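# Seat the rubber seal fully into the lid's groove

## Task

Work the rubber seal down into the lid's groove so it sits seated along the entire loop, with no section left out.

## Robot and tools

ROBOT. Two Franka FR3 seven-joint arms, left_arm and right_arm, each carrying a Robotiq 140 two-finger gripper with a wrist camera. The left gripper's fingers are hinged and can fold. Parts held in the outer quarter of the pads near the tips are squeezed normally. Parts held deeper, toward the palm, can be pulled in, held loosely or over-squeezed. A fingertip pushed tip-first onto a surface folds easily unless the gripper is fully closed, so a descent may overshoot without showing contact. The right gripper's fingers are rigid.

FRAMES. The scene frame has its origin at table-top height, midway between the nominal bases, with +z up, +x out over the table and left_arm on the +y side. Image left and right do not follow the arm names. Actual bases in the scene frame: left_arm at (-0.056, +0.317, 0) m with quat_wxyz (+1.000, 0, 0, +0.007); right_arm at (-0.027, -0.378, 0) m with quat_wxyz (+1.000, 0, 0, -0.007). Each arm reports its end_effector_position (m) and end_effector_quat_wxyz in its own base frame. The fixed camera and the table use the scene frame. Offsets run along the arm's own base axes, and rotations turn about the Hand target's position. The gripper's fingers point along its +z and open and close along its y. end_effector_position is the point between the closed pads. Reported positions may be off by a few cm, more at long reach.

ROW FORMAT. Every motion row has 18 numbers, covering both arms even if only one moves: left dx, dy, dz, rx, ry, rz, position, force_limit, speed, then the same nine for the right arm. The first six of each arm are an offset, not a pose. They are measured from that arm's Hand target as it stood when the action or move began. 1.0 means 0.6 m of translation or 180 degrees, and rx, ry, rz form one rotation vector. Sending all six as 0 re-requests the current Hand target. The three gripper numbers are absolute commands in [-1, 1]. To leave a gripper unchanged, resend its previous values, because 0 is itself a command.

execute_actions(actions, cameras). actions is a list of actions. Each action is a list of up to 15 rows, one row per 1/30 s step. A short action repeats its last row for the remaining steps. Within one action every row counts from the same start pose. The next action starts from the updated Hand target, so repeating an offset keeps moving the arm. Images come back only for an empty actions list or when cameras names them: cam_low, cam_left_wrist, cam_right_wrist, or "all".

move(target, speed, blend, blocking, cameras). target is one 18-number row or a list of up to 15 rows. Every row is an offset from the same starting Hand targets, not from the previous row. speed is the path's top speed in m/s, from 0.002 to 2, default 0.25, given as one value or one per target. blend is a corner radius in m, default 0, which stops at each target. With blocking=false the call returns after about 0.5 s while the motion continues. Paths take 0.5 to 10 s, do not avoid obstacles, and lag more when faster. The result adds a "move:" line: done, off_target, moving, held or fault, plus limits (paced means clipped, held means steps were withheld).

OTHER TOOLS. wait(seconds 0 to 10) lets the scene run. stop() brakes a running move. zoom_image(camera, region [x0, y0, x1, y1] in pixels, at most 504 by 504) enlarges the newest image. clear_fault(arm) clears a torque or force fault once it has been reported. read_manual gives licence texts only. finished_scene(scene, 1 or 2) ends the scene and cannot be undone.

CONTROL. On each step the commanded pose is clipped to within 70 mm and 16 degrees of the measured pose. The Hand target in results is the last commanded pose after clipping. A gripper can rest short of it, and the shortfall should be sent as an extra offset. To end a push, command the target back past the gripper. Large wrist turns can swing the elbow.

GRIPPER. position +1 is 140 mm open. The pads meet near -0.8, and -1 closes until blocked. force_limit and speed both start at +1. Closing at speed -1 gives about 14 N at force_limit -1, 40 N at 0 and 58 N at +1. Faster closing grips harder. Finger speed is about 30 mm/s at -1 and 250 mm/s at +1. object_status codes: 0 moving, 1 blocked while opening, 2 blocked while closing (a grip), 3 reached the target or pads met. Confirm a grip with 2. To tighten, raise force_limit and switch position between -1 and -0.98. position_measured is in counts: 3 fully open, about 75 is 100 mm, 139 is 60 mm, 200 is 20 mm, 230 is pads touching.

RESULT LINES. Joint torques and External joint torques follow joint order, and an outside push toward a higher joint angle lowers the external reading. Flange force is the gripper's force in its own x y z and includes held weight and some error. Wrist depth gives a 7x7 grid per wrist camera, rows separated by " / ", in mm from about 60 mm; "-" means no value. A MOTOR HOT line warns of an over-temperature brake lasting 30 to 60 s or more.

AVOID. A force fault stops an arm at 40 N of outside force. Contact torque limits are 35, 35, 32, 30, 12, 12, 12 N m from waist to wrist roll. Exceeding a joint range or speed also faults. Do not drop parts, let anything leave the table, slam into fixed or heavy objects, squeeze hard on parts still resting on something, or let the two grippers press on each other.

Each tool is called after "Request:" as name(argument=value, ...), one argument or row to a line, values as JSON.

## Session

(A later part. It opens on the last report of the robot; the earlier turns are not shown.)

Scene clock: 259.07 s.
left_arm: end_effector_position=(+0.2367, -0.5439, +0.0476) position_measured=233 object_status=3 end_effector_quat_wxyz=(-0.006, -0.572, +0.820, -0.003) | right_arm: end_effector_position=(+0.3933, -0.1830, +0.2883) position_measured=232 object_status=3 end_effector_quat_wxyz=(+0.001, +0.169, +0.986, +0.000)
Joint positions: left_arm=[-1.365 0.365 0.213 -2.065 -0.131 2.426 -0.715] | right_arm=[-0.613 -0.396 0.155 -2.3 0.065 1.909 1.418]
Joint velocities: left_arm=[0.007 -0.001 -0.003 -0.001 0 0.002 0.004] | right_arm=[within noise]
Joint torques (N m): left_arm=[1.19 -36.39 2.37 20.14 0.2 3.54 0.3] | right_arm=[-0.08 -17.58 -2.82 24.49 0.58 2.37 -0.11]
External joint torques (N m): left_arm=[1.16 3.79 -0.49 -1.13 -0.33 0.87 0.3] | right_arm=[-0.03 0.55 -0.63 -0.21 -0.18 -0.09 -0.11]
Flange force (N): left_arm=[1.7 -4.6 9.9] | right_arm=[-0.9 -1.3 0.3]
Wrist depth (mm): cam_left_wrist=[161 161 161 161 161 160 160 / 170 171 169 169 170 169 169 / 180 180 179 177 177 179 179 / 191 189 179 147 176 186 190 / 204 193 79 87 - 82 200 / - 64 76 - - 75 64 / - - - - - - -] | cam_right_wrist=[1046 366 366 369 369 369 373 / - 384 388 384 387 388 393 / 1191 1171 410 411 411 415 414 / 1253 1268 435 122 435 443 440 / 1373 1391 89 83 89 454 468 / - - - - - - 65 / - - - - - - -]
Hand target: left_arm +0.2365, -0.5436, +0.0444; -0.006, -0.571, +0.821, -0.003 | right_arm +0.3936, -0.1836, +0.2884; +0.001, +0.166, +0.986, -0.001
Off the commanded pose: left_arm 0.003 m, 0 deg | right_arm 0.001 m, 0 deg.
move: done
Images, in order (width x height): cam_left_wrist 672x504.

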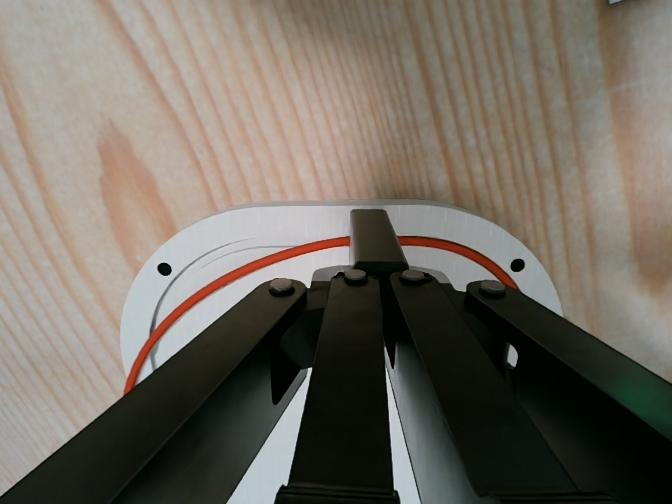

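Request:
move(
  target=[
    [0.0,0.0,0.0185,0,0,0,-1,-0.7,0, 0,0,0,0,0,0,-1,-0.6,-0.5],
    [0.0143,-0.0058,0.0185,0,0,0,-1,-0.7,0, 0,0,0,0,0,0,-1,-0.6,-0.5],
    [0.0143,-0.0058,0,0,0,0,-1,-0.7,0, 0,0,0,0,0,0,-1,-0.6,-0.5],
    [0.0143,-0.0058,0.0203,0,0,0,-1,-0.7,0, 0,0,0,0,0,0,-1,-0.6,-0.5],
    [0.0302,-0.0063,0.0203,0,0,0,-1,-0.7,0, 0,0,0,0,0,0,-1,-0.6,-0.5],
    [0.0302,-0.0063,0.0078,0,0,0,-1,-0.7,0, 0,0,0,0,0,0,-1,-0.6,-0.5],
    [0.0267,-0.0157,0.0078,0,0,0,-1,-0.7,0, 0,0,0,0,0,0,-1,-0.6,-0.5],
    [0.0267,-0.0157,0,0,0,0,-1,-0.7,0, 0,0,0,0,0,0,-1,-0.6,-0.5],
  ],
  speed=[0.05,0.05,0.015,0.05,0.05,0.015,0.02,0.015],
  blend=[0.001,0.001,0,0.001,0.001,0,0,0],
  cameras=["cam_left_wrist"],
)

Request:
zoom_image(
  camera="cam_left_wrist",
  region=[150, 120, 450, 280],
)

Scene clock: 263.27 s.
left_arm: end_effector_position=(+0.2540, -0.5542, +0.0478) position_measured=233 object_status=3 end_effector_quat_wxyz=(-0.006, -0.570, +0.821, -0.005) | right_arm: end_effector_position=(+0.3933, -0.1830, +0.2883) position_measured=232 object_status=3 end_effector_quat_wxyz=(+0.001, +0.169, +0.986, +0.000)
Joint positions: left_arm=[-1.332 0.403 0.201 -2.004 -0.131 2.408 -0.692] | right_arm=[-0.613 -0.396 0.155 -2.3 0.065 1.909 1.418]
Joint torques (N m): left_arm=[0.77 -38.52 2.12 20.4 0.21 2.71 0.1] | right_arm=[-0.09 -17.63 -2.79 24.5 0.57 2.37 -0.14]
External joint torques (N m): left_arm=[0.92 3.19 -0.74 -1.19 -0.33 0.03 0.1] | right_arm=[-0.04 0.45 -0.6 -0.17 -0.19 -0.09 -0.14]
Flange force (N): left_arm=[1.7 -3.6 6.8] | right_arm=[-0.6 -1.3 0.2]
Wrist depth (mm): cam_left_wrist=[162 162 161 161 161 160 161 / 171 171 170 170 169 169 169 / 181 180 180 180 180 179 178 / 191 192 183 130 177 180 189 / 204 203 79 87 - 82 200 / - 64 76 - - 75 64 / - - - - - - -] | cam_right_wrist=[- 363 366 368 367 370 372 / 1129 384 384 384 393 391 390 / 1198 1191 407 409 415 412 418 / 1283 1283 433 122 439 443 444 / - 1373 89 83 89 456 473 / - - - - - - 62 / - - - - - - -]
Hand target: left_arm +0.2525, -0.5531, +0.0444; -0.006, -0.571, +0.821, -0.003 | right_arm +0.3936, -0.1836, +0.2884; +0.001, +0.166, +0.986, -0.001
Off the commanded pose: left_arm 0.004 m, 0 deg | right_arm 0.001 m, 0 deg.
move: off_target (left_arm)
Images, in order (width x height): cam_left_wrist 672x504.

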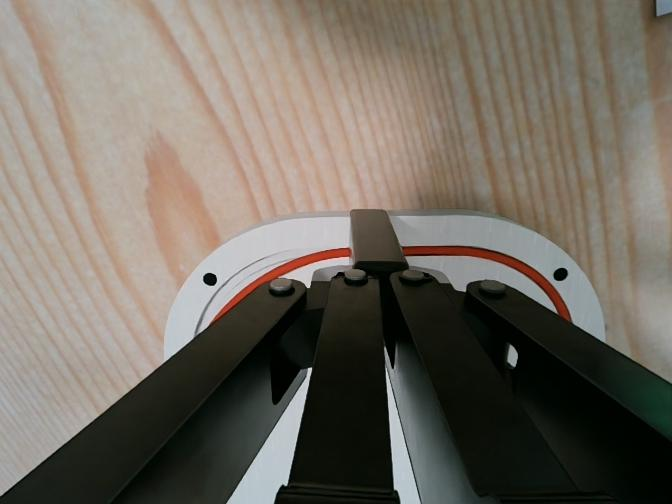

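Scaled by 1.680 from the camera's 672x504 image, which has a finer 960x720 frame.

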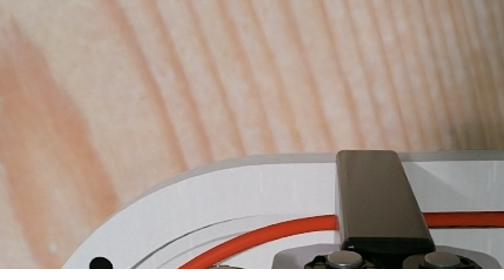

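Request:
move(
  target=[
    [0.0025,-0.0018,0.0203,0,0,0,-1,-0.7,0, 0,0,0,0,0,0,-1,-0.6,-0.5],
    [0.0215,0.006,0.0203,0,0,0,-1,-0.7,0, 0,0,0,0,0,0,-1,-0.6,-0.5],
    [0.0215,0.006,0.0078,0,0,0,-1,-0.7,0, 0,0,0,0,0,0,-1,-0.6,-0.5],
    [0.018,-0.0033,0.0078,0,0,0,-1,-0.7,0, 0,0,0,0,0,0,-1,-0.6,-0.5],
    [0.018,-0.0033,0,0,0,0,-1,-0.7,0, 0,0,0,0,0,0,-1,-0.6,-0.5],
    [0.018,-0.0023,0.0203,0,0,0,-1,-0.7,0, 0,0,0,0,0,0,-1,-0.6,-0.5],
    [0.0355,0.0007,0.0203,0,0,0,-1,-0.7,0, 0,0,0,0,0,0,-1,-0.6,-0.5],
    [0.0355,0.0007,0.0078,0,0,0,-1,-0.7,0, 0,0,0,0,0,0,-1,-0.6,-0.5],
    [0.032,-0.0087,0.0078,0,0,0,-1,-0.7,0, 0,0,0,0,0,0,-1,-0.6,-0.5],
    [0.032,-0.0087,0,0,0,0,-1,-0.7,0, 0,0,0,0,0,0,-1,-0.6,-0.5],
  ],
  speed=[0.05,0.05,0.015,0.02,0.015,0.05,0.05,0.015,0.02,0.015],
  blend=[0.001,0.001,0,0,0,0.001,0.001,0,0,0],
  cameras=["cam_left_wrist"],
)

Request:
zoom_image(
  camera="cam_left_wrist",
  region=[150, 120, 450, 280],
)

Scene clock: 268.93 s.
left_arm: end_effector_position=(+0.2732, -0.5609, +0.0495) position_measured=233 object_status=3 end_effector_quat_wxyz=(-0.006, -0.570, +0.822, -0.007) | right_arm: end_effector_position=(+0.3933, -0.1830, +0.2883) position_measured=232 object_status=3 end_effector_quat_wxyz=(+0.001, +0.169, +0.986, +0.000)
Joint positions: left_arm=[-1.294 0.433 0.19 -1.95 -0.131 2.388 -0.669] | right_arm=[-0.613 -0.396 0.155 -2.3 0.065 1.909 1.418]
Joint velocities: left_arm=[0.001 0.002 -0.002 0 0 0.004 0] | right_arm=[within noise]
Joint torques (N m): left_arm=[1.15 -38.72 3.17 20.01 0.39 2.52 0.02] | right_arm=[-0.08 -17.54 -2.8 24.49 0.56 2.37 -0.12]
External joint torques (N m): left_arm=[1.19 4.28 0.16 -1.87 -0.16 -0.18 0.02] | right_arm=[-0.09 0.58 -0.69 -0.17 -0.19 -0.09 -0.12]
Flange force (N): left_arm=[1.3 -4.1 7.9] | right_arm=[-1.0 -1.5 0.3]
Wrist depth (mm): cam_left_wrist=[164 163 164 163 162 162 162 / 173 173 172 172 171 171 171 / 183 182 182 182 181 181 181 / 194 193 190 121 177 179 189 / 206 203 79 87 - 81 190 / - 64 76 - - 75 64 / - - - - - - -] | cam_right_wrist=[1067 366 368 367 368 370 376 / 1147 391 388 388 391 389 393 / 1111 1129 407 411 412 419 415 / 1268 1261 430 122 440 442 444 / 1382 1347 89 83 89 451 469 / - - - - - - 65 / - - - - - - -]
Hand target: left_arm +0.2717, -0.5583, +0.0444; -0.006, -0.571, +0.821, -0.003 | right_arm +0.3936, -0.1836, +0.2884; +0.001, +0.166, +0.986, -0.001
Off the commanded pose: left_arm 0.006 m, 1 deg | right_arm 0.001 m, 0 deg.
move: off_target (left_arm)
Images, in order (width x height): cam_left_wrist 672x504.

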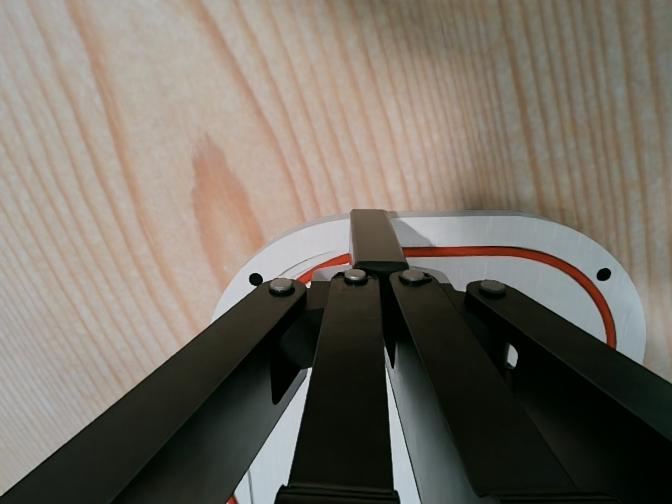

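Scaled by 1.680 from the camera's 672x504 image, which has a finer 960x720 frame.

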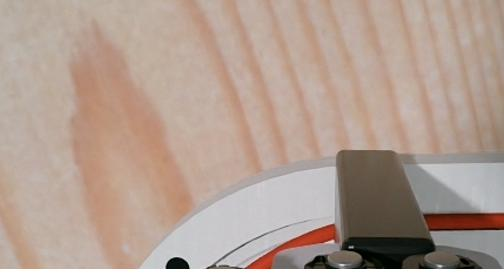

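Request:
move(
  target=[
    [0.0025,-0.0043,0.0203,0,0,0,-1,-0.7,0, 0,0,0,0,0,0,-1,-0.6,-0.5],
    [0.0083,0.0112,0.0203,0,0,0,-1,-0.7,0, 0,0,0,0,0,0,-1,-0.6,-0.5],
    [0.0083,0.0112,0.0078,0,0,0,-1,-0.7,0, 0,0,0,0,0,0,-1,-0.6,-0.5],
    [0.0055,0.0035,0.0078,0,0,0,-1,-0.7,0, 0,0,0,0,0,0,-1,-0.6,-0.5],
    [0.0055,0.0035,-0.0023,0,0,0,-1,-0.7,0, 0,0,0,0,0,0,-1,-0.6,-0.5],
  ],
  speed=[0.05,0.05,0.015,0.02,0.015],
  blend=[0.001,0.001,0,0,0],
  cameras=["cam_left_wrist"],
)

Request:
zoom_image(
  camera="cam_left_wrist",
  region=[200, 180, 450, 300],
)

Scene clock: 272.20 s.
left_arm: end_effector_position=(+0.2764, -0.5583, +0.0477) position_measured=233 object_status=3 end_effector_quat_wxyz=(-0.006, -0.571, +0.821, -0.006) | right_arm: end_effector_position=(+0.3933, -0.1830, +0.2883) position_measured=232 object_status=3 end_effector_quat_wxyz=(+0.001, +0.169, +0.986, +0.000)
Joint positions: left_arm=[-1.287 0.435 0.189 -1.952 -0.131 2.39 -0.664] | right_arm=[-0.613 -0.396 0.155 -2.3 0.065 1.909 1.418]
Joint torques (N m): left_arm=[0.95 -39.05 2.54 19.93 0.42 2.83 0.12] | right_arm=[-0.1 -17.59 -2.85 24.45 0.57 2.37 -0.13]
External joint torques (N m): left_arm=[1 3.81 -0.46 -1.8 -0.13 0.16 0.12] | right_arm=[-0.08 0.53 -0.71 -0.23 -0.19 -0.09 -0.13]
Flange force (N): left_arm=[0.5 -2.8 7.9] | right_arm=[-0.7 -1.5 0.4]
Wrist depth (mm): cam_left_wrist=[162 162 162 162 161 160 160 / 171 171 170 170 170 169 169 / 181 180 180 179 178 178 179 / 192 192 189 131 178 178 185 / 204 202 79 87 - 81 189 / - 64 76 - - 75 64 / - - - - - - -] | cam_right_wrist=[1057 367 366 367 368 374 370 / 1123 388 382 386 388 393 396 / 1232 1171 406 412 412 412 416 / 1291 1275 433 122 439 444 444 / 1339 1331 89 83 89 458 472 / - - - - - - 65 / - - - - - - -]
Hand target: left_arm +0.2750, -0.5562, +0.0431; -0.006, -0.571, +0.821, -0.003 | right_arm +0.3936, -0.1836, +0.2884; +0.001, +0.166, +0.986, -0.001
Off the commanded pose: left_arm 0.005 m, 0 deg | right_arm 0.001 m, 0 deg.
move: off_target (left_arm)
Images, in order (width x height): cam_left_wrist 672x504.

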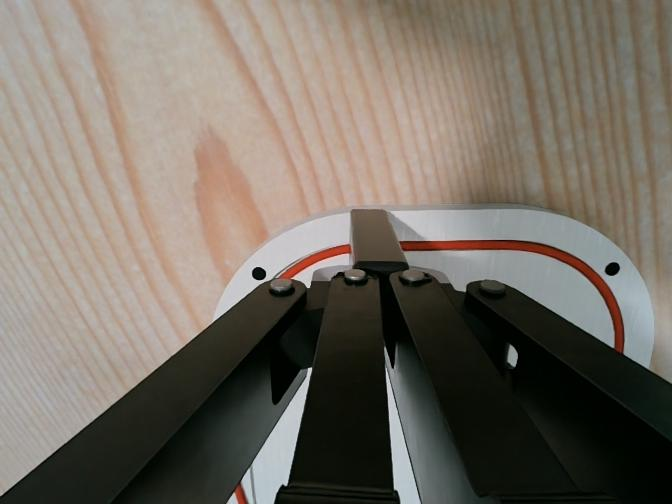

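Scaled by 2.016 from the camera's 672x504 image, which has a finer 960x720 frame.

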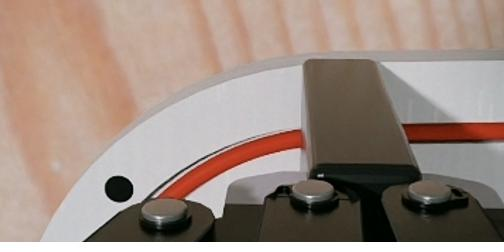

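Request:
move(
  target=[
    [0.0025,-0.0035,0.04,0,0,0,-1,-0.7,0, 0,0,0,0,0,0,-1,-0.6,-0.5],
    [0.0585,-0.007,0.0782,0,0,0.5,-1,-0.7,0, 0,0,0,0,0,0,-1,-0.6,-0.5],
  ],
  speed=[0.06,0.4],
  cameras=["cam_left_wrist","cam_low"],
)

Scene clock: 278.53 s.
left_arm: end_effector_position=(+0.3112, -0.5605, +0.0910) position_measured=233 object_status=3 end_effector_quat_wxyz=(+0.003, +0.983, -0.181, +0.008) | right_arm: end_effector_position=(+0.3933, -0.1830, +0.2883) position_measured=232 object_status=3 end_effector_quat_wxyz=(+0.001, +0.169, +0.986, +0.000)
Joint positions: left_arm=[-1.76 0.545 0.778 -1.841 -0.461 2.212 -1.985] | right_arm=[-0.613 -0.396 0.155 -2.3 0.065 1.909 1.418]
Joint velocities: left_arm=[-0.001 0 0 0 0 0 -0.005] | right_arm=[within noise]
Joint torques (N m): left_arm=[0.4 -35.3 12.63 21.28 0.41 2.45 -0.19] | right_arm=[-0.05 -17.56 -2.77 24.44 0.55 2.38 -0.1]
External joint torques (N m): left_arm=[0.4 2.04 0.12 -0.14 -0.35 -0.25 -0.19] | right_arm=[-0.11 0.48 -0.72 -0.13 -0.21 -0.07 -0.1]
Flange force (N): left_arm=[5.3 3.9 3.3] | right_arm=[-0.8 -1.5 0.2]
Wrist depth (mm): cam_left_wrist=[201 202 201 202 201 200 200 / 213 213 209 212 212 210 211 / 216 214 213 217 224 224 223 / 228 229 - 130 235 238 238 / 239 239 79 87 - 82 250 / - 64 76 - - 75 64 / - - - - - - -] | cam_right_wrist=[- 365 370 367 368 370 374 / 1211 390 386 389 386 389 391 / 1171 1191 409 414 411 411 412 / 1225 1306 431 122 439 440 442 / 1347 1347 89 83 89 456 471 / - - - - - - - / - - - - - - -]
Hand target: left_arm +0.3101, -0.5604, +0.0900; +0.003, +0.984, -0.177, +0.006 | right_arm +0.3936, -0.1836, +0.2884; +0.001, +0.166, +0.986, -0.001
Off the commanded pose: left_arm 0.002 m, 1 deg | right_arm 0.001 m, 0 deg.
move: done; limits=paced
Images, in order (width x height): cam_low 672x504, cam_left_wrist 672x504.

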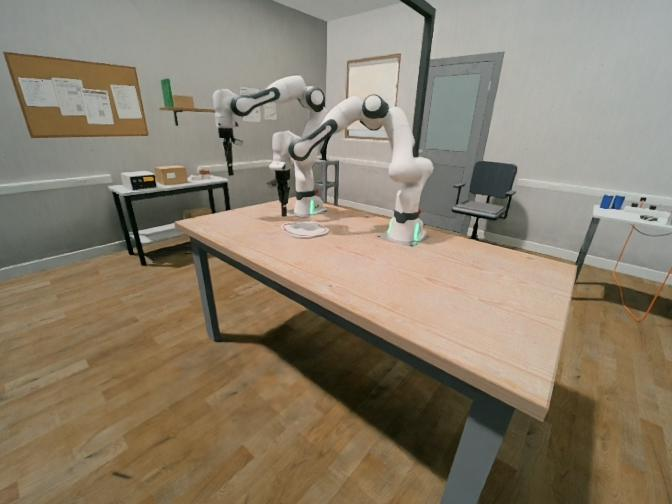

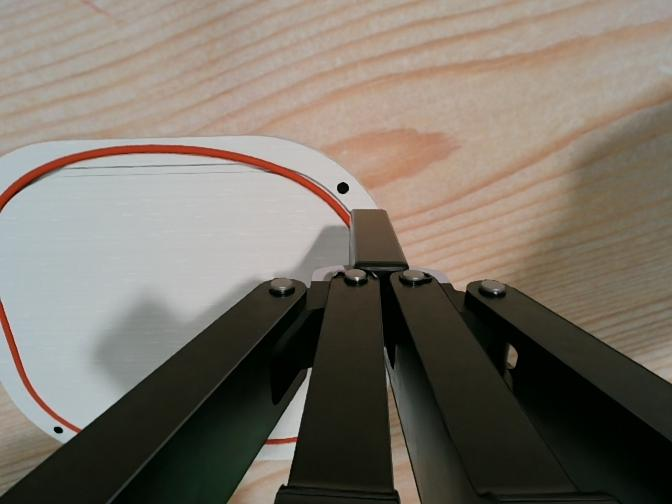

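Request:
zoom_image(
  camera="cam_left_wrist",
  region=[0, 120, 420, 320],
)

Scaled by 1.200 from the camera's 672x504 image, which has a finer 960x720 frame.

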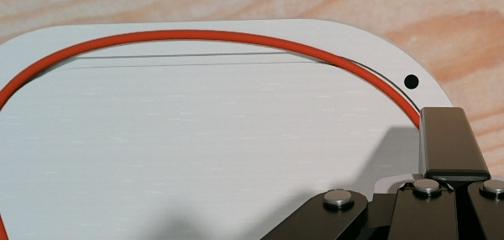

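Request:
move(
  target=[
    [-0.018,0.0213,-0.0558,0,0,0,-1,-0.7,0, 0,0,0,0,0,0,-1,-0.6,-0.5],
    [-0.018,0.0213,-0.0683,0,0,0,-1,-0.7,0, 0,0,0,0,0,0,-1,-0.6,-0.5],
    [-0.0185,0.0138,-0.0683,0,0,0,-1,-0.7,0, 0,0,0,0,0,0,-1,-0.6,-0.5],
    [-0.0185,0.0138,-0.0762,0,0,0,-1,-0.7,0, 0,0,0,0,0,0,-1,-0.6,-0.5],
  ],
  speed=[0.06,0.015,0.02,0.015],
  cameras=["cam_left_wrist"],
)

Request:
zoom_image(
  camera="cam_left_wrist",
  region=[100, 120, 420, 280],
)

Scene clock: 282.23 s.
left_arm: end_effector_position=(+0.2992, -0.5526, +0.0463) position_measured=233 object_status=3 end_effector_quat_wxyz=(+0.003, +0.984, -0.177, +0.007) | right_arm: end_effector_position=(+0.3933, -0.1830, +0.2883) position_measured=232 object_status=3 end_effector_quat_wxyz=(+0.001, +0.169, +0.986, +0.000)
Joint positions: left_arm=[-1.738 0.573 0.715 -1.91 -0.492 2.314 -1.98] | right_arm=[-0.613 -0.396 0.155 -2.3 0.065 1.909 1.418]
Joint torques (N m): left_arm=[1.53 -35.88 12.02 19.59 0.41 2.94 0.16] | right_arm=[-0.09 -17.6 -2.72 24.49 0.57 2.37 -0.14]
External joint torques (N m): left_arm=[1.52 2.13 -0.27 -0.64 -0.28 0.26 0.16] | right_arm=[-0.09 0.44 -0.61 -0.15 -0.19 -0.08 -0.14]
Flange force (N): left_arm=[5.8 1.7 6.5] | right_arm=[-0.7 -1.4 0.2]
Wrist depth (mm): cam_left_wrist=[162 162 161 161 161 160 160 / 167 163 163 168 169 170 168 / 169 169 169 168 179 179 179 / 179 180 180 147 188 190 189 / - 189 79 87 - 81 199 / - 64 76 - - 75 64 / - - - - - - -] | cam_right_wrist=[1067 363 363 367 371 370 368 / 1134 388 390 390 390 390 391 / 1153 1198 409 413 414 415 420 / 1373 1447 436 122 437 442 442 / 1373 1347 89 83 89 454 469 / - - - - - - 65 / - - - - - - -]
Hand target: left_arm +0.2990, -0.5521, +0.0443; +0.003, +0.984, -0.177, +0.006 | right_arm +0.3936, -0.1836, +0.2884; +0.001, +0.166, +0.986, -0.001
Off the commanded pose: left_arm 0.002 m, 0 deg | right_arm 0.001 m, 0 deg.
move: done
Images, in order (width x height): cam_left_wrist 672x504.

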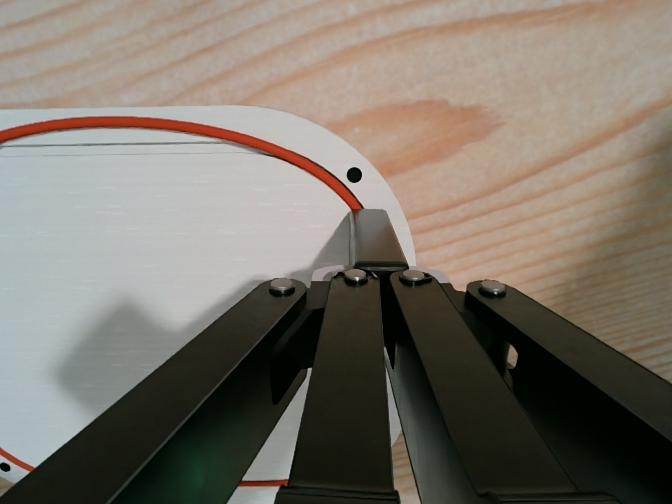

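Scaled by 1.575 from the camera's 672x504 image, which has a finer 960x720 frame.

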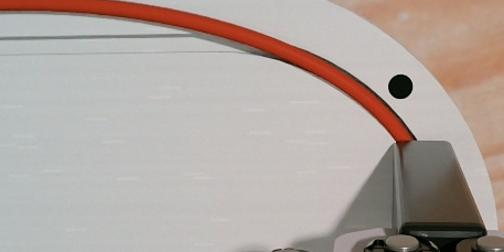

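Request:
move(
  target=[
    [0,0,0.0203,0,0,0,-1,-0.7,0, 0,0,0,0,0,0,-1,-0.6,-0.5],
    [0.0145,0.0047,0.0203,0,0,0,-1,-0.7,0, 0,0,0,0,0,0,-1,-0.6,-0.5],
    [0.0145,0.0047,0.0058,0,0,0,-1,-0.7,0, 0,0,0,0,0,0,-1,-0.6,-0.5],
    [0.0153,-0.002,0.0058,0,0,0,-1,-0.7,0, 0,0,0,0,0,0,-1,-0.6,-0.5],
    [0.0153,-0.002,-0.003,0,0,0,-1,-0.7,0, 0,0,0,0,0,0,-1,-0.6,-0.5],
    [0.0153,-0.002,0.0203,0,0,0,-1,-0.7,0, 0,0,0,0,0,0,-1,-0.6,-0.5],
    [0.0305,0.0072,0.0203,0,0,0,-1,-0.7,0, 0,0,0,0,0,0,-1,-0.6,-0.5],
    [0.0305,0.0072,0.0058,0,0,0,-1,-0.7,0, 0,0,0,0,0,0,-1,-0.6,-0.5],
    [0.0323,0.0017,0.0058,0,0,0,-1,-0.7,0, 0,0,0,0,0,0,-1,-0.6,-0.5],
    [0.0323,0.0017,-0.003,0,0,0,-1,-0.7,0, 0,0,0,0,0,0,-1,-0.6,-0.5],
  ],
  speed=[0.05,0.05,0.015,0.02,0.015,0.05,0.05,0.015,0.02,0.015],
  blend=[0.001,0.001,0,0,0,0.001,0.001,0,0,0],
  cameras=["cam_left_wrist"],
)

Request:
zoom_image(
  camera="cam_left_wrist",
  region=[100, 120, 420, 280],
)

Scene clock: 287.33 s.
left_arm: end_effector_position=(+0.3188, -0.5520, +0.0458) position_measured=233 object_status=3 end_effector_quat_wxyz=(+0.004, +0.984, -0.175, +0.007) | right_arm: end_effector_position=(+0.3933, -0.1830, +0.2883) position_measured=232 object_status=3 end_effector_quat_wxyz=(+0.001, +0.169, +0.986, +0.000)
Joint positions: left_arm=[-1.675 0.587 0.685 -1.874 -0.482 2.305 -1.964] | right_arm=[-0.613 -0.396 0.155 -2.3 0.065 1.909 1.418]
Joint torques (N m): left_arm=[1.74 -35.09 10.96 19.03 0.48 3.18 0.29] | right_arm=[-0.04 -17.53 -2.8 24.57 0.56 2.36 -0.1]
External joint torques (N m): left_arm=[1.94 4.29 -1.05 -1.48 -0.21 0.5 0.29] | right_arm=[-0.01 0.57 -0.64 -0.11 -0.19 -0.1 -0.1]
Flange force (N): left_arm=[8.3 2.6 11.6] | right_arm=[-1.2 -1.3 0.1]
Wrist depth (mm): cam_left_wrist=[162 161 161 161 160 160 159 / 171 170 170 169 170 169 167 / 173 173 172 172 180 179 178 / 182 179 178 147 188 190 189 / 192 188 79 87 - 82 200 / - 64 76 - - 75 64 / - - - - - - -] | cam_right_wrist=[1078 364 366 369 367 368 369 / 1129 388 387 391 387 388 391 / 1218 1198 407 411 410 413 415 / 1268 1283 435 122 438 444 441 / 1427 - 89 83 89 459 468 / - - - - - - 65 / - - - - - - -]
Hand target: left_arm +0.3184, -0.5511, +0.0425; +0.003, +0.984, -0.177, +0.006 | right_arm +0.3936, -0.1836, +0.2884; +0.001, +0.166, +0.986, -0.001
Off the commanded pose: left_arm 0.003 m, 0 deg | right_arm 0.001 m, 0 deg.
move: done
Images, in order (width x height): cam_left_wrist 672x504.

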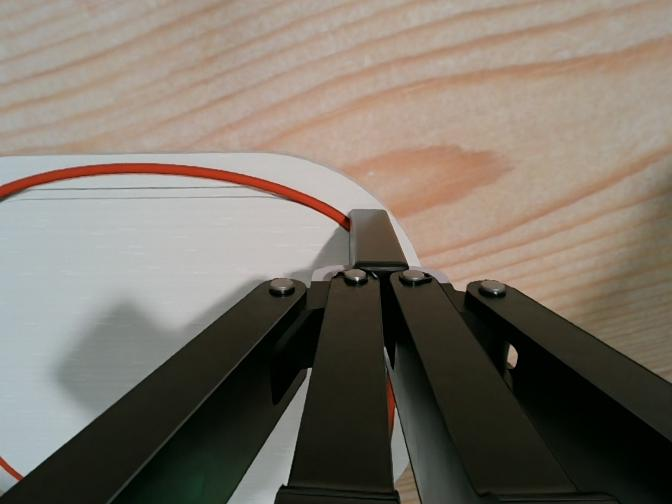

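Scaled by 1.575 from the camera's 672x504 image, which has a finer 960x720 frame.

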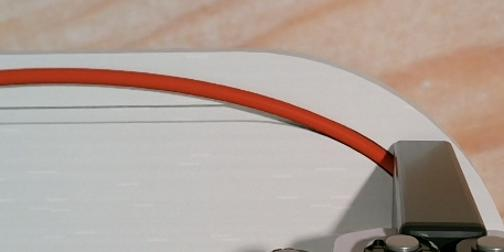

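Request:
move(
  target=[
    [0,0,0.0192,0,0,0,-1,-0.7,0, 0,0,0,0,0,0,-1,-0.6,-0.5],
    [0.0147,0.009,0.0192,0,0,0,-1,-0.7,0, 0,0,0,0,0,0,-1,-0.6,-0.5],
    [0.0147,0.009,0,0,0,0,-1,-0.7,0, 0,0,0,0,0,0,-1,-0.6,-0.5],
    [0.0147,0.009,0.0192,0,0,0,-1,-0.7,0, 0,0,0,0,0,0,-1,-0.6,-0.5],
    [0.029,0.018,0.0192,0,0,0,-1,-0.7,0, 0,0,0,0,0,0,-1,-0.6,-0.5],
    [0.029,0.018,0,0,0,0,-1,-0.7,0, 0,0,0,0,0,0,-1,-0.6,-0.5],
  ],
  speed=[0.05,0.05,0.015,0.05,0.05,0.015],
  blend=[0.001,0.001,0,0.001,0.001,0],
  cameras=["cam_left_wrist"],
)

Request:
zoom_image(
  camera="cam_left_wrist",
  region=[100, 120, 420, 280],
)

Scene clock: 290.67 s.
left_arm: end_effector_position=(+0.3360, -0.5412, +0.0458) position_measured=233 object_status=3 end_effector_quat_wxyz=(+0.003, +0.985, -0.175, +0.007) | right_arm: end_effector_position=(+0.3933, -0.1830, +0.2883) position_measured=232 object_status=3 end_effector_quat_wxyz=(+0.001, +0.169, +0.986, +0.000)
Joint positions: left_arm=[-1.634 0.582 0.674 -1.876 -0.473 2.308 -1.939] | right_arm=[-0.613 -0.396 0.155 -2.3 0.065 1.909 1.418]
Joint torques (N m): left_arm=[1.97 -35.31 10.51 18.83 0.48 3.34 0.33] | right_arm=[-0.05 -17.6 -2.82 24.5 0.56 2.35 -0.13]
External joint torques (N m): left_arm=[2.06 4.17 -1.34 -1.68 -0.22 0.66 0.33] | right_arm=[-0.03 0.47 -0.68 -0.15 -0.2 -0.11 -0.13]
Flange force (N): left_arm=[7.6 1.6 12.1] | right_arm=[-0.7 -1.4 0.1]
Wrist depth (mm): cam_left_wrist=[162 161 161 161 160 159 159 / 171 170 170 169 169 169 168 / 177 176 176 177 179 179 178 / 179 179 180 147 185 190 189 / 192 - 79 87 - 81 200 / - 64 76 - - 75 64 / - - - - - - -] | cam_right_wrist=[1094 365 366 368 368 370 372 / 1111 388 388 390 388 393 393 / 1178 1184 408 408 415 415 417 / 1275 1283 429 122 435 440 444 / 1306 1339 89 83 89 455 469 / - - - - - - 65 / - - - - - - -]
Hand target: left_arm +0.3358, -0.5403, +0.0425; +0.003, +0.984, -0.177, +0.006 | right_arm +0.3936, -0.1836, +0.2884; +0.001, +0.166, +0.986, -0.001
Off the commanded pose: left_arm 0.003 m, 0 deg | right_arm 0.001 m, 0 deg.
move: done
Images, in order (width x height): cam_left_wrist 672x504.

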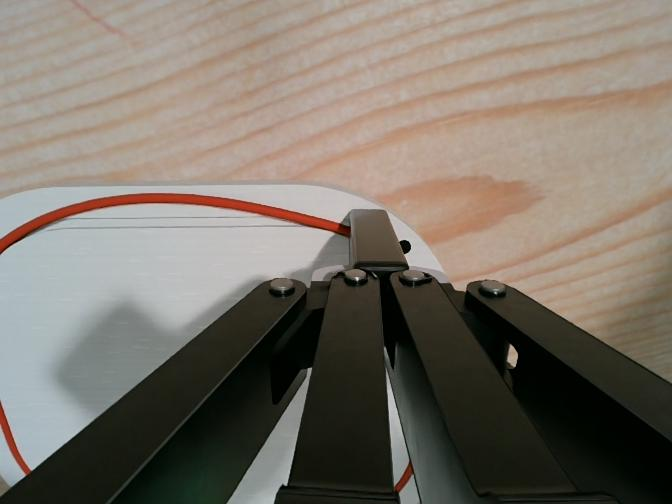

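Scaled by 1.575 from the camera's 672x504 image, which has a finer 960x720 frame.

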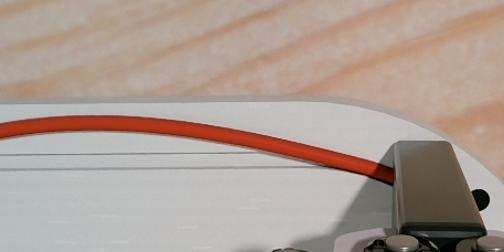

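Request:
move(
  target=[
    [0,0,0.0192,0,0,0,-1,-0.7,0, 0,0,0,0,0,0,-1,-0.6,-0.5],
    [0.013,0.0135,0.0192,0,0,0,-1,-0.7,0, 0,0,0,0,0,0,-1,-0.6,-0.5],
    [0.013,0.0135,0,0,0,0,-1,-0.7,0, 0,0,0,0,0,0,-1,-0.6,-0.5],
    [0.013,0.0135,0.0192,0,0,0,-1,-0.7,0, 0,0,0,0,0,0,-1,-0.6,-0.5],
    [0.0232,0.0268,0.0192,0,0,0,-1,-0.7,0, 0,0,0,0,0,0,-1,-0.6,-0.5],
    [0.0232,0.0268,0,0,0,0,-1,-0.7,0, 0,0,0,0,0,0,-1,-0.6,-0.5],
  ],
  speed=[0.05,0.05,0.015,0.05,0.05,0.015],
  blend=[0.001,0.001,0,0.001,0.001,0],
  cameras=["cam_left_wrist"],
)

Request:
zoom_image(
  camera="cam_left_wrist",
  region=[50, 120, 470, 280],
)

Scene clock: 294.37 s.
left_arm: end_effector_position=(+0.3527, -0.5270, +0.0488) position_measured=233 object_status=3 end_effector_quat_wxyz=(+0.007, +0.985, -0.174, +0.010) | right_arm: end_effector_position=(+0.3933, -0.1830, +0.2883) position_measured=232 object_status=3 end_effector_quat_wxyz=(+0.001, +0.169, +0.986, +0.000)
Joint positions: left_arm=[-1.602 0.559 0.67 -1.901 -0.461 2.326 -1.91] | right_arm=[-0.613 -0.396 0.155 -2.3 0.065 1.909 1.418]
Joint velocities: left_arm=[0.001 -0.002 -0.002 0 0 0.003 -0.001] | right_arm=[within noise]
Joint torques (N m): left_arm=[0.65 -33.59 9.11 17.92 0.51 2.6 0.29] | right_arm=[-0.06 -17.58 -2.79 24.46 0.57 2.37 -0.11]
External joint torques (N m): left_arm=[0.6 5.26 -2.36 -2.64 -0.17 -0.11 0.29] | right_arm=[0 0.52 -0.59 -0.21 -0.18 -0.09 -0.11]
Flange force (N): left_arm=[5.2 2.3 13.0] | right_arm=[-0.8 -1.2 0.3]
Wrist depth (mm): cam_left_wrist=[164 164 164 163 164 163 163 / 173 173 173 173 172 172 171 / 183 180 181 180 182 182 182 / 181 181 180 147 182 194 193 / 193 190 79 87 - 81 204 / - 64 76 - - 75 64 / - - - - - - -] | cam_right_wrist=[1062 363 368 368 367 368 375 / 1134 391 386 388 386 389 393 / 1204 1211 413 411 416 414 419 / 1253 1268 435 122 438 435 441 / 1239 1347 89 83 89 458 470 / - - - - - - 65 / - - - - - - -]
Hand target: left_arm +0.3497, -0.5242, +0.0425; +0.003, +0.984, -0.177, +0.006 | right_arm +0.3936, -0.1836, +0.2884; +0.001, +0.166, +0.986, -0.001
Off the commanded pose: left_arm 0.008 m, 1 deg | right_arm 0.001 m, 0 deg.
move: off_target (left_arm)
Images, in order (width x height): cam_left_wrist 672x504.

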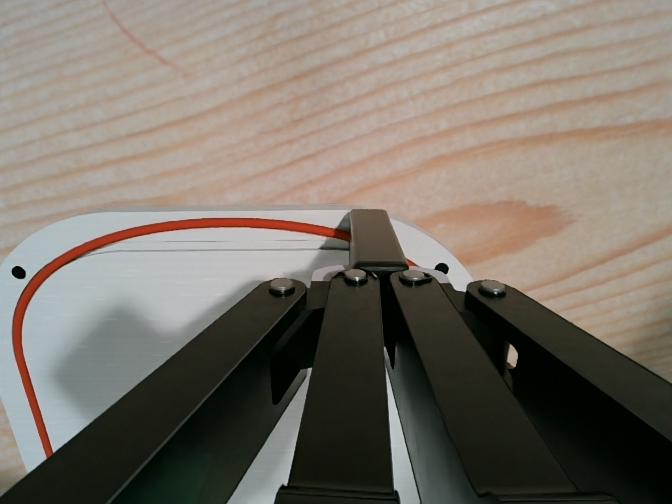

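Scaled by 1.200 from the camera's 672x504 image, which has a finer 960x720 frame.

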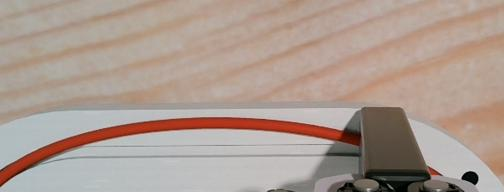

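Request:
move(
  target=[
    [0.005,-0.0047,0.05,0,0,0,-1,-0.7,0, 0,0,0,0,0,0,-1,-0.6,-0.5],
    [-0.0288,0.311,0.0542,0,0,0,-1,-0.7,0, 0,0,0,0,0,0,-1,-0.6,-0.5],
  ],
  speed=[0.06,0.2],
  blend=[0.005,0],
  cameras=["cam_left_wrist"],
)

Request:
zoom_image(
  camera="cam_left_wrist",
  region=[250, 50, 500, 290],
)

Scene clock: 297.67 s.
left_arm: end_effector_position=(+0.3328, -0.3368, +0.0746) position_measured=233 object_status=3 end_effector_quat_wxyz=(+0.002, +0.984, -0.178, +0.005) | right_arm: end_effector_position=(+0.3933, -0.1830, +0.2883) position_measured=232 object_status=3 end_effector_quat_wxyz=(+0.001, +0.169, +0.986, +0.000)
Joint positions: left_arm=[-1.744 0.01 0.951 -2.488 -0.011 2.505 -1.998] | right_arm=[-0.613 -0.396 0.155 -2.3 0.065 1.909 1.418]
Joint velocities: left_arm=[0 0 0 -0.001 -0.001 0.001 -0.007] | right_arm=[within noise]
Joint torques (N m): left_arm=[0.53 -16.19 -0.03 19.59 0.85 3 -0.18] | right_arm=[-0.11 -17.62 -2.8 24.47 0.56 2.36 -0.12]
External joint torques (N m): left_arm=[0.49 -0.25 -0.31 -0.93 0.29 0.32 -0.18] | right_arm=[-0.11 0.28 -0.7 -0.01 -0.2 -0.07 -0.12]
Flange force (N): left_arm=[-6.3 -2.7 -1.8] | right_arm=[-0.5 -1.4 -0.2]
Wrist depth (mm): cam_left_wrist=[183 183 182 182 177 175 170 / 193 194 193 190 178 180 180 / 206 206 205 200 192 191 191 / 220 219 217 147 201 204 205 / 236 231 79 87 - 81 214 / - 64 76 - - 75 64 / - - - - - - -] | cam_right_wrist=[1041 368 368 370 371 372 372 / 1159 391 386 388 390 392 395 / 1184 1178 407 411 411 418 419 / 1129 1418 435 122 437 441 445 / 1322 1306 89 83 89 461 464 / - - - - - - 62 / - - - - - - -]
Hand target: left_arm +0.3324, -0.3376, +0.0750; +0.003, +0.984, -0.177, +0.006 | right_arm +0.3936, -0.1836, +0.2884; +0.001, +0.166, +0.986, -0.001
Off the commanded pose: left_arm 0.001 m, 0 deg | right_arm 0.001 m, 0 deg.
move: done
Images, in order (width x height): cam_left_wrist 672x504.

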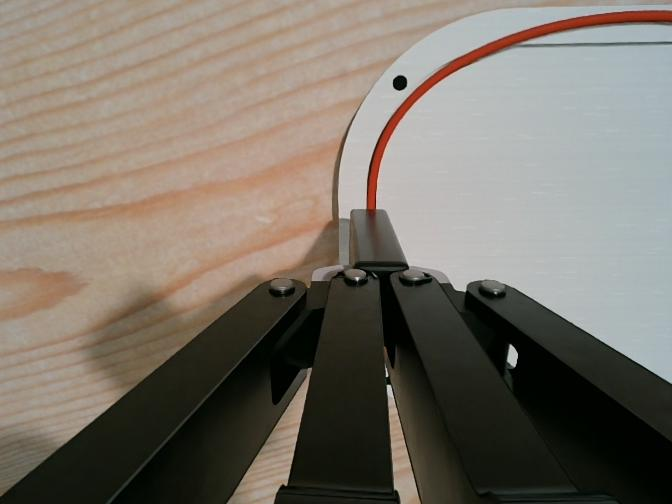

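Scaled by 2.016 from the camera's 672x504 image, which has a finer 960x720 frame.

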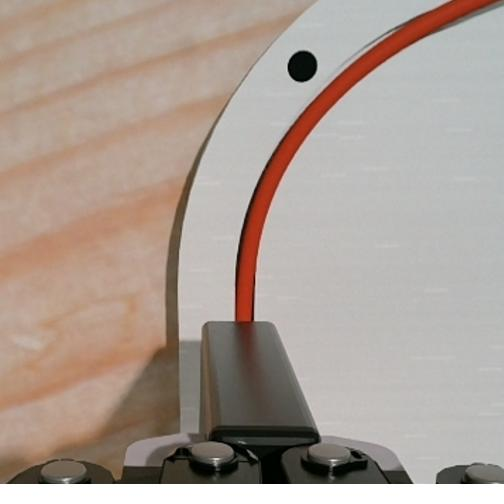

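Request:
move(
  target=[
    [0,-0.001,-0.0325,0,0,0,-1,-0.7,0, 0,0,0,0,0,0,-1,-0.6,-0.5],
    [0,-0.001,-0.0512,0,0,0,-1,-0.7,0, 0,0,0,0,0,0,-1,-0.6,-0.5],
    [0,-0.001,-0.0325,0,0,0,-1,-0.7,0, 0,0,0,0,0,0,-1,-0.6,-0.5],
    [0.0153,-0.0073,-0.0325,0,0,0,-1,-0.7,0, 0,0,0,0,0,0,-1,-0.6,-0.5],
    [0.0153,-0.0073,-0.0512,0,0,0,-1,-0.7,0, 0,0,0,0,0,0,-1,-0.6,-0.5],
    [0.0153,-0.0073,-0.0325,0,0,0,-1,-0.7,0, 0,0,0,0,0,0,-1,-0.6,-0.5],
    [0.03,-0.0132,-0.0325,0,0,0,-1,-0.7,0, 0,0,0,0,0,0,-1,-0.6,-0.5],
    [0.03,-0.0132,-0.0512,0,0,0,-1,-0.7,0, 0,0,0,0,0,0,-1,-0.6,-0.5],
  ],
  speed=[0.06,0.015,0.05,0.05,0.015,0.05,0.05,0.015],
  blend=[0.001,0,0.001,0.001,0,0.001,0.001,0],
  cameras=["cam_left_wrist"],
)

Request:
zoom_image(
  camera="cam_left_wrist",
  region=[250, 50, 500, 290],
)

Scene clock: 302.73 s.
left_arm: end_effector_position=(+0.3514, -0.3470, +0.0480) position_measured=233 object_status=3 end_effector_quat_wxyz=(+0.006, +0.985, -0.174, +0.007) | right_arm: end_effector_position=(+0.3933, -0.1830, +0.2883) position_measured=232 object_status=3 end_effector_quat_wxyz=(+0.001, +0.169, +0.986, +0.000)
Joint positions: left_arm=[-1.65 0.176 0.853 -2.431 -0.241 2.551 -1.827] | right_arm=[-0.613 -0.396 0.155 -2.3 0.065 1.909 1.418]
Joint velocities: left_arm=[0 0 -0.001 0.002 -0.001 0 0.006] | right_arm=[within noise]
Joint torques (N m): left_arm=[0.62 -16.76 1.96 17.01 -0.05 3.5 0.26] | right_arm=[-0.04 -17.55 -2.76 24.56 0.56 2.38 -0.13]
External joint torques (N m): left_arm=[0.62 4.92 -2.03 -2.39 -0.57 0.79 0.26] | right_arm=[-0.05 0.55 -0.65 -0.14 -0.2 -0.09 -0.13]
Flange force (N): left_arm=[13.0 4.7 26.8] | right_arm=[-1.0 -1.4 0.2]
Wrist depth (mm): cam_left_wrist=[162 160 160 160 160 158 158 / 169 169 169 169 158 158 158 / 180 180 179 175 166 167 167 / 192 191 191 131 176 177 177 / 205 202 79 87 - 81 189 / - 64 76 - - 75 64 / - - - - - - -] | cam_right_wrist=[1089 366 364 368 370 370 372 / 1094 391 390 384 387 391 388 / 1184 1153 410 409 412 414 415 / 1275 1275 435 122 438 440 444 / 1373 1306 89 83 89 460 468 / - - - - - - 62 / - - - - - - -]
Hand target: left_arm +0.3504, -0.3455, +0.0443; +0.003, +0.984, -0.177, +0.006 | right_arm +0.3936, -0.1836, +0.2884; +0.001, +0.166, +0.986, -0.001
Off the commanded pose: left_arm 0.004 m, 0 deg | right_arm 0.001 m, 0 deg.
move: off_target (left_arm)
Images, in order (width x height): cam_left_wrist 672x504.

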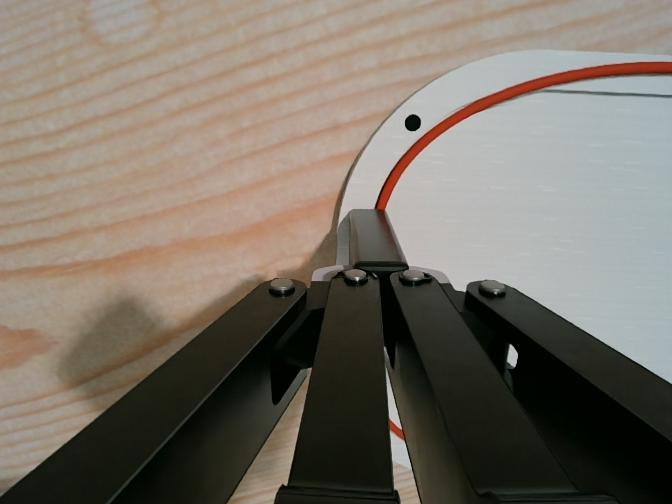

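Scaled by 2.016 from the camera's 672x504 image, which has a finer 960x720 frame.

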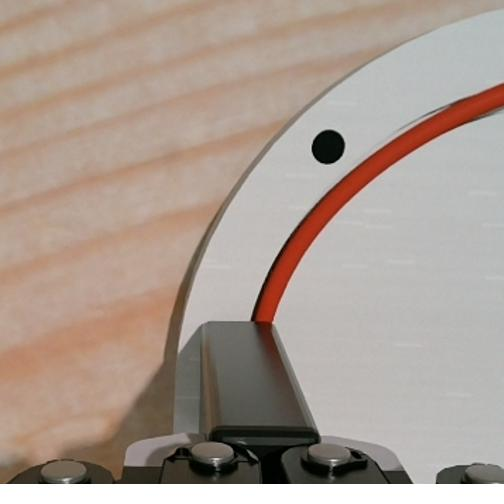

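Request:
move(
  target=[
    [0.0017,-0.0025,0.0195,0,0,0,-1,-0.7,0, 0,0,0,0,0,0,-1,-0.6,-0.5],
    [0.0147,-0.008,0.0195,0,0,0,-1,-0.7,0, 0,0,0,0,0,0,-1,-0.6,-0.5],
    [0.0147,-0.008,0.0015,0,0,0,-1,-0.7,0, 0,0,0,0,0,0,-1,-0.6,-0.5],
    [0.0147,-0.008,0.0195,0,0,0,-1,-0.7,0, 0,0,0,0,0,0,-1,-0.6,-0.5],
    [0.028,-0.0185,0.0195,0,0,0,-1,-0.7,0, 0,0,0,0,0,0,-1,-0.6,-0.5],
    [0.028,-0.0185,0.0015,0,0,0,-1,-0.7,0, 0,0,0,0,0,0,-1,-0.6,-0.5],
    [0.028,-0.0185,0.0195,0,0,0,-1,-0.7,0, 0,0,0,0,0,0,-1,-0.6,-0.5],
    [0.0392,-0.0312,0.0195,0,0,0,-1,-0.7,0, 0,0,0,0,0,0,-1,-0.6,-0.5],
    [0.0392,-0.0312,0.0015,0,0,0,-1,-0.7,0, 0,0,0,0,0,0,-1,-0.6,-0.5],
  ],
  speed=[0.06,0.05,0.015,0.05,0.05,0.015,0.05,0.05,0.015],
  blend=[0.001,0.001,0,0.001,0.001,0,0.001,0.001,0],
  cameras=["cam_left_wrist"],
)

Request:
zoom_image(
  camera="cam_left_wrist",
  region=[300, 50, 650, 290],
)

Scene clock: 307.37 s.
left_arm: end_effector_position=(+0.3740, -0.3646, +0.0476) position_measured=233 object_status=3 end_effector_quat_wxyz=(+0.004, +0.985, -0.174, +0.006) | right_arm: end_effector_position=(+0.3933, -0.1830, +0.2883) position_measured=232 object_status=3 end_effector_quat_wxyz=(+0.001, +0.169, +0.986, +0.000)
Joint positions: left_arm=[-1.566 0.262 0.78 -2.326 -0.309 2.505 -1.775] | right_arm=[-0.613 -0.396 0.155 -2.3 0.065 1.909 1.418]
Joint velocities: left_arm=[0.001 -0.001 -0.002 -0.001 -0.001 0.001 0.006] | right_arm=[within noise]
Joint torques (N m): left_arm=[0.92 -22.63 4.76 18.34 0.03 3.45 0.21] | right_arm=[-0.07 -17.55 -2.84 24.48 0.56 2.37 -0.11]
External joint torques (N m): left_arm=[1 3.44 -0.95 -1.28 -0.53 0.76 0.21] | right_arm=[-0.08 0.54 -0.73 -0.2 -0.21 -0.1 -0.11]
Flange force (N): left_arm=[8.8 1.7 16.3] | right_arm=[-0.8 -1.5 0.3]
Wrist depth (mm): cam_left_wrist=[161 161 161 160 160 159 159 / 170 170 169 169 167 166 166 / 180 180 180 177 167 167 167 / 192 191 191 147 176 177 175 / 204 202 79 87 - 81 189 / - 64 75 - - 75 64 / - - - - - - -] | cam_right_wrist=[1062 365 365 367 367 370 371 / 1123 389 386 389 388 392 393 / 1153 1198 407 411 413 412 413 / 1253 1299 428 122 438 439 440 / 1373 1314 89 83 89 454 478 / - - - - - - 65 / - - - - - - -]
Hand target: left_arm +0.3740, -0.3642, +0.0452; +0.003, +0.984, -0.177, +0.006 | right_arm +0.3936, -0.1836, +0.2884; +0.001, +0.166, +0.986, -0.001
Off the commanded pose: left_arm 0.002 m, 0 deg | right_arm 0.001 m, 0 deg.
move: done
Images, in order (width x height): cam_left_wrist 672x504.

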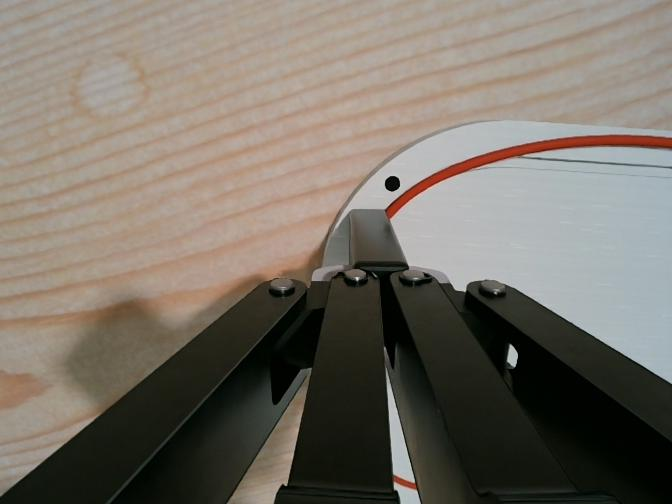

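Scaled by 1.440 from the camera's 672x504 image, which has a finer 960x720 frame.

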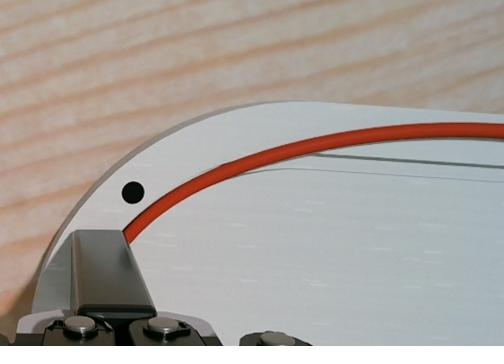

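Request:
move(
  target=[
    [0.0,-0.0007,0.018,0,0,0,-1,-0.7,0, 0,0,0,0,0,0,-1,-0.6,-0.5],
    [0.0093,-0.0158,0.018,0,0,0,-1,-0.7,0, 0,0,0,0,0,0,-1,-0.6,-0.5],
    [0.0093,-0.0158,0,0,0,0,-1,-0.7,0, 0,0,0,0,0,0,-1,-0.6,-0.5],
    [0.0093,-0.0158,0.018,0,0,0,-1,-0.7,0, 0,0,0,0,0,0,-1,-0.6,-0.5],
    [0.0183,-0.03,0.018,0,0,0,-1,-0.7,0, 0,0,0,0,0,0,-1,-0.6,-0.5],
    [0.0183,-0.03,-0.0008,0,0,0,-1,-0.7,0, 0,0,0,0,0,0,-1,-0.6,-0.5],
  ],
  speed=[0.06,0.05,0.015,0.05,0.05,0.015],
  blend=[0.001,0.001,0,0.001,0.001,0],
  cameras=["cam_left_wrist"],
)

Request:
zoom_image(
  camera="cam_left_wrist",
  region=[300, 50, 650, 290],
)

Scene clock: 310.93 s.
left_arm: end_effector_position=(+0.3854, -0.3823, +0.0473) position_measured=233 object_status=3 end_effector_quat_wxyz=(+0.003, +0.985, -0.174, +0.006) | right_arm: end_effector_position=(+0.3933, -0.1830, +0.2883) position_measured=232 object_status=3 end_effector_quat_wxyz=(+0.001, +0.169, +0.986, +0.000)
Joint positions: left_arm=[-1.525 0.317 0.737 -2.252 -0.343 2.475 -1.763] | right_arm=[-0.613 -0.396 0.155 -2.3 0.065 1.909 1.418]
Joint velocities: left_arm=[0.002 0.001 -0.003 -0.001 0 0.003 0.002] | right_arm=[within noise]
Joint torques (N m): left_arm=[1.13 -25.44 4.69 18.62 0.01 3.42 0.31] | right_arm=[-0.07 -17.57 -2.83 24.5 0.56 2.37 -0.15]
External joint torques (N m): left_arm=[1.07 3.44 -2.21 -1.19 -0.56 0.72 0.31] | right_arm=[-0.1 0.44 -0.74 -0.13 -0.2 -0.09 -0.15]
Flange force (N): left_arm=[9.6 2.3 17.0] | right_arm=[-0.7 -1.6 0.1]
Wrist depth (mm): cam_left_wrist=[161 161 161 160 160 160 160 / 170 170 169 169 169 169 168 / 180 180 180 178 169 168 174 / 192 192 191 131 175 177 177 / 206 202 79 87 - 81 188 / - 64 76 - - 75 64 / - - - - - - -] | cam_right_wrist=[1078 367 368 365 368 369 369 / 1153 387 387 386 390 388 395 / 1225 1191 409 411 413 411 415 / 1261 1291 436 122 431 439 443 / 1409 1364 89 83 89 455 466 / - - - - - - 62 / - - - - - - -]
Hand target: left_arm +0.3849, -0.3822, +0.0447; +0.003, +0.984, -0.177, +0.006 | right_arm +0.3936, -0.1836, +0.2884; +0.001, +0.166, +0.986, -0.001
Off the commanded pose: left_arm 0.003 m, 0 deg | right_arm 0.001 m, 0 deg.
move: done
Images, in order (width x height): cam_left_wrist 672x504.

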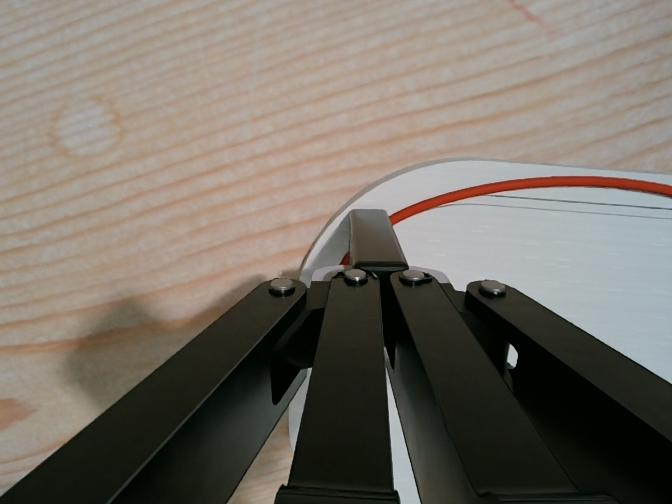

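Scaled by 1.440 from the camera's 672x504 image, which has a finer 960x720 frame.

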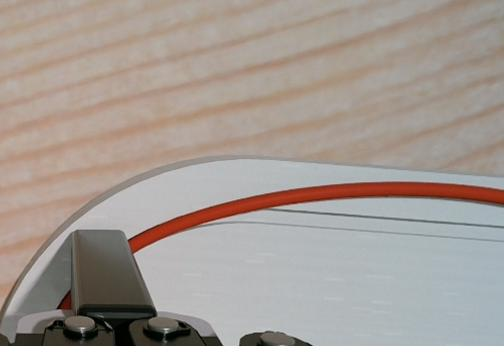

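Request:
move(
  target=[
    [0.0008,-0.0002,0.019,0,0,0,-1,-0.7,0, 0,0,0,0,0,0,-1,-0.6,-0.5],
    [0.0067,-0.0153,0.019,0,0,0,-1,-0.7,0, 0,0,0,0,0,0,-1,-0.6,-0.5],
    [0.0067,-0.0153,0,0,0,0,-1,-0.7,0, 0,0,0,0,0,0,-1,-0.6,-0.5],
    [0.0067,-0.0153,0.019,0,0,0,-1,-0.7,0, 0,0,0,0,0,0,-1,-0.6,-0.5],
    [0.0097,-0.0318,0.019,0,0,0,-1,-0.7,0, 0,0,0,0,0,0,-1,-0.6,-0.5],
    [0.0097,-0.0318,-0.001,0,0,0,-1,-0.7,0, 0,0,0,0,0,0,-1,-0.6,-0.5],
  ],
  speed=[0.06,0.05,0.015,0.05,0.05,0.015],
  cameras=["cam_left_wrist"],
)

Request:
zoom_image(
  camera="cam_left_wrist",
  region=[250, 100, 670, 340],
)

Scene clock: 316.43 s.
left_arm: end_effector_position=(+0.3912, -0.4012, +0.0469) position_measured=233 object_status=3 end_effector_quat_wxyz=(+0.003, +0.985, -0.175, +0.006) | right_arm: end_effector_position=(+0.3933, -0.1830, +0.2883) position_measured=232 object_status=3 end_effector_quat_wxyz=(+0.001, +0.169, +0.986, +0.000)
Joint positions: left_arm=[-1.508 0.365 0.711 -2.185 -0.369 2.447 -1.765] | right_arm=[-0.613 -0.396 0.155 -2.3 0.065 1.909 1.418]
Joint torques (N m): left_arm=[0.82 -26.57 5.94 18.66 0.05 3.57 0.26] | right_arm=[-0.09 -17.59 -2.78 24.49 0.56 2.35 -0.13]
External joint torques (N m): left_arm=[0.81 4.46 -1.82 -1.26 -0.53 0.89 0.26] | right_arm=[-0.05 0.5 -0.62 -0.14 -0.19 -0.1 -0.13]
Flange force (N): left_arm=[9.7 2.8 17.1] | right_arm=[-0.9 -1.4 0.1]
Wrist depth (mm): cam_left_wrist=[161 160 160 160 160 160 160 / 171 170 169 169 169 169 168 / 180 180 179 179 175 177 177 / 192 192 191 147 176 177 178 / 204 202 79 87 - 82 186 / - 64 76 - - 75 64 / - - - - - - -] | cam_right_wrist=[1117 363 368 368 370 369 373 / 1134 389 385 385 388 393 393 / 1246 1211 408 412 411 411 416 / 1283 1283 435 122 438 443 442 / 1400 1347 89 83 89 460 462 / - - - - - - 62 / - - - - - - -]
Hand target: left_arm +0.3908, -0.4013, +0.0441; +0.003, +0.984, -0.177, +0.006 | right_arm +0.3936, -0.1836, +0.2884; +0.001, +0.166, +0.986, -0.001
Off the commanded pose: left_arm 0.003 m, 0 deg | right_arm 0.001 m, 0 deg.
move: done
Images, in order (width x height): cam_left_wrist 672x504.

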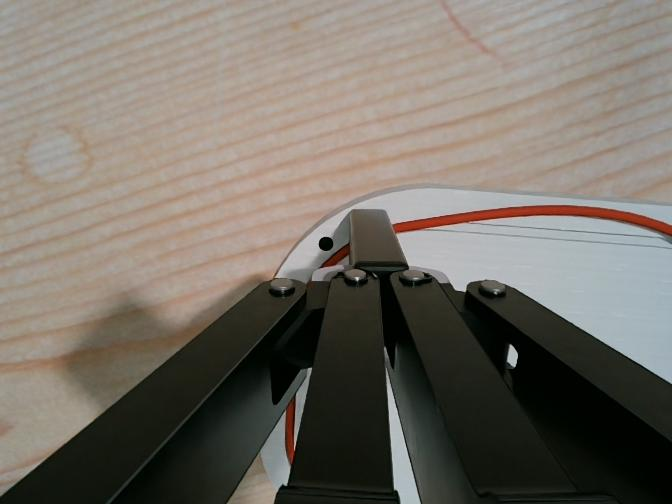

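Scaled by 1.200 from the camera's 672x504 image, which has a finer 960x720 frame.

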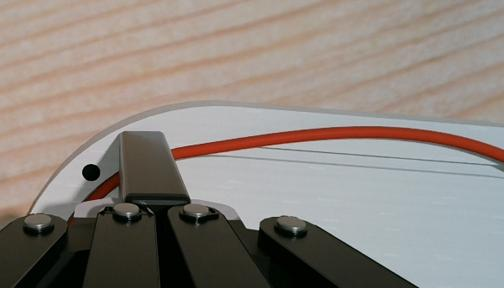

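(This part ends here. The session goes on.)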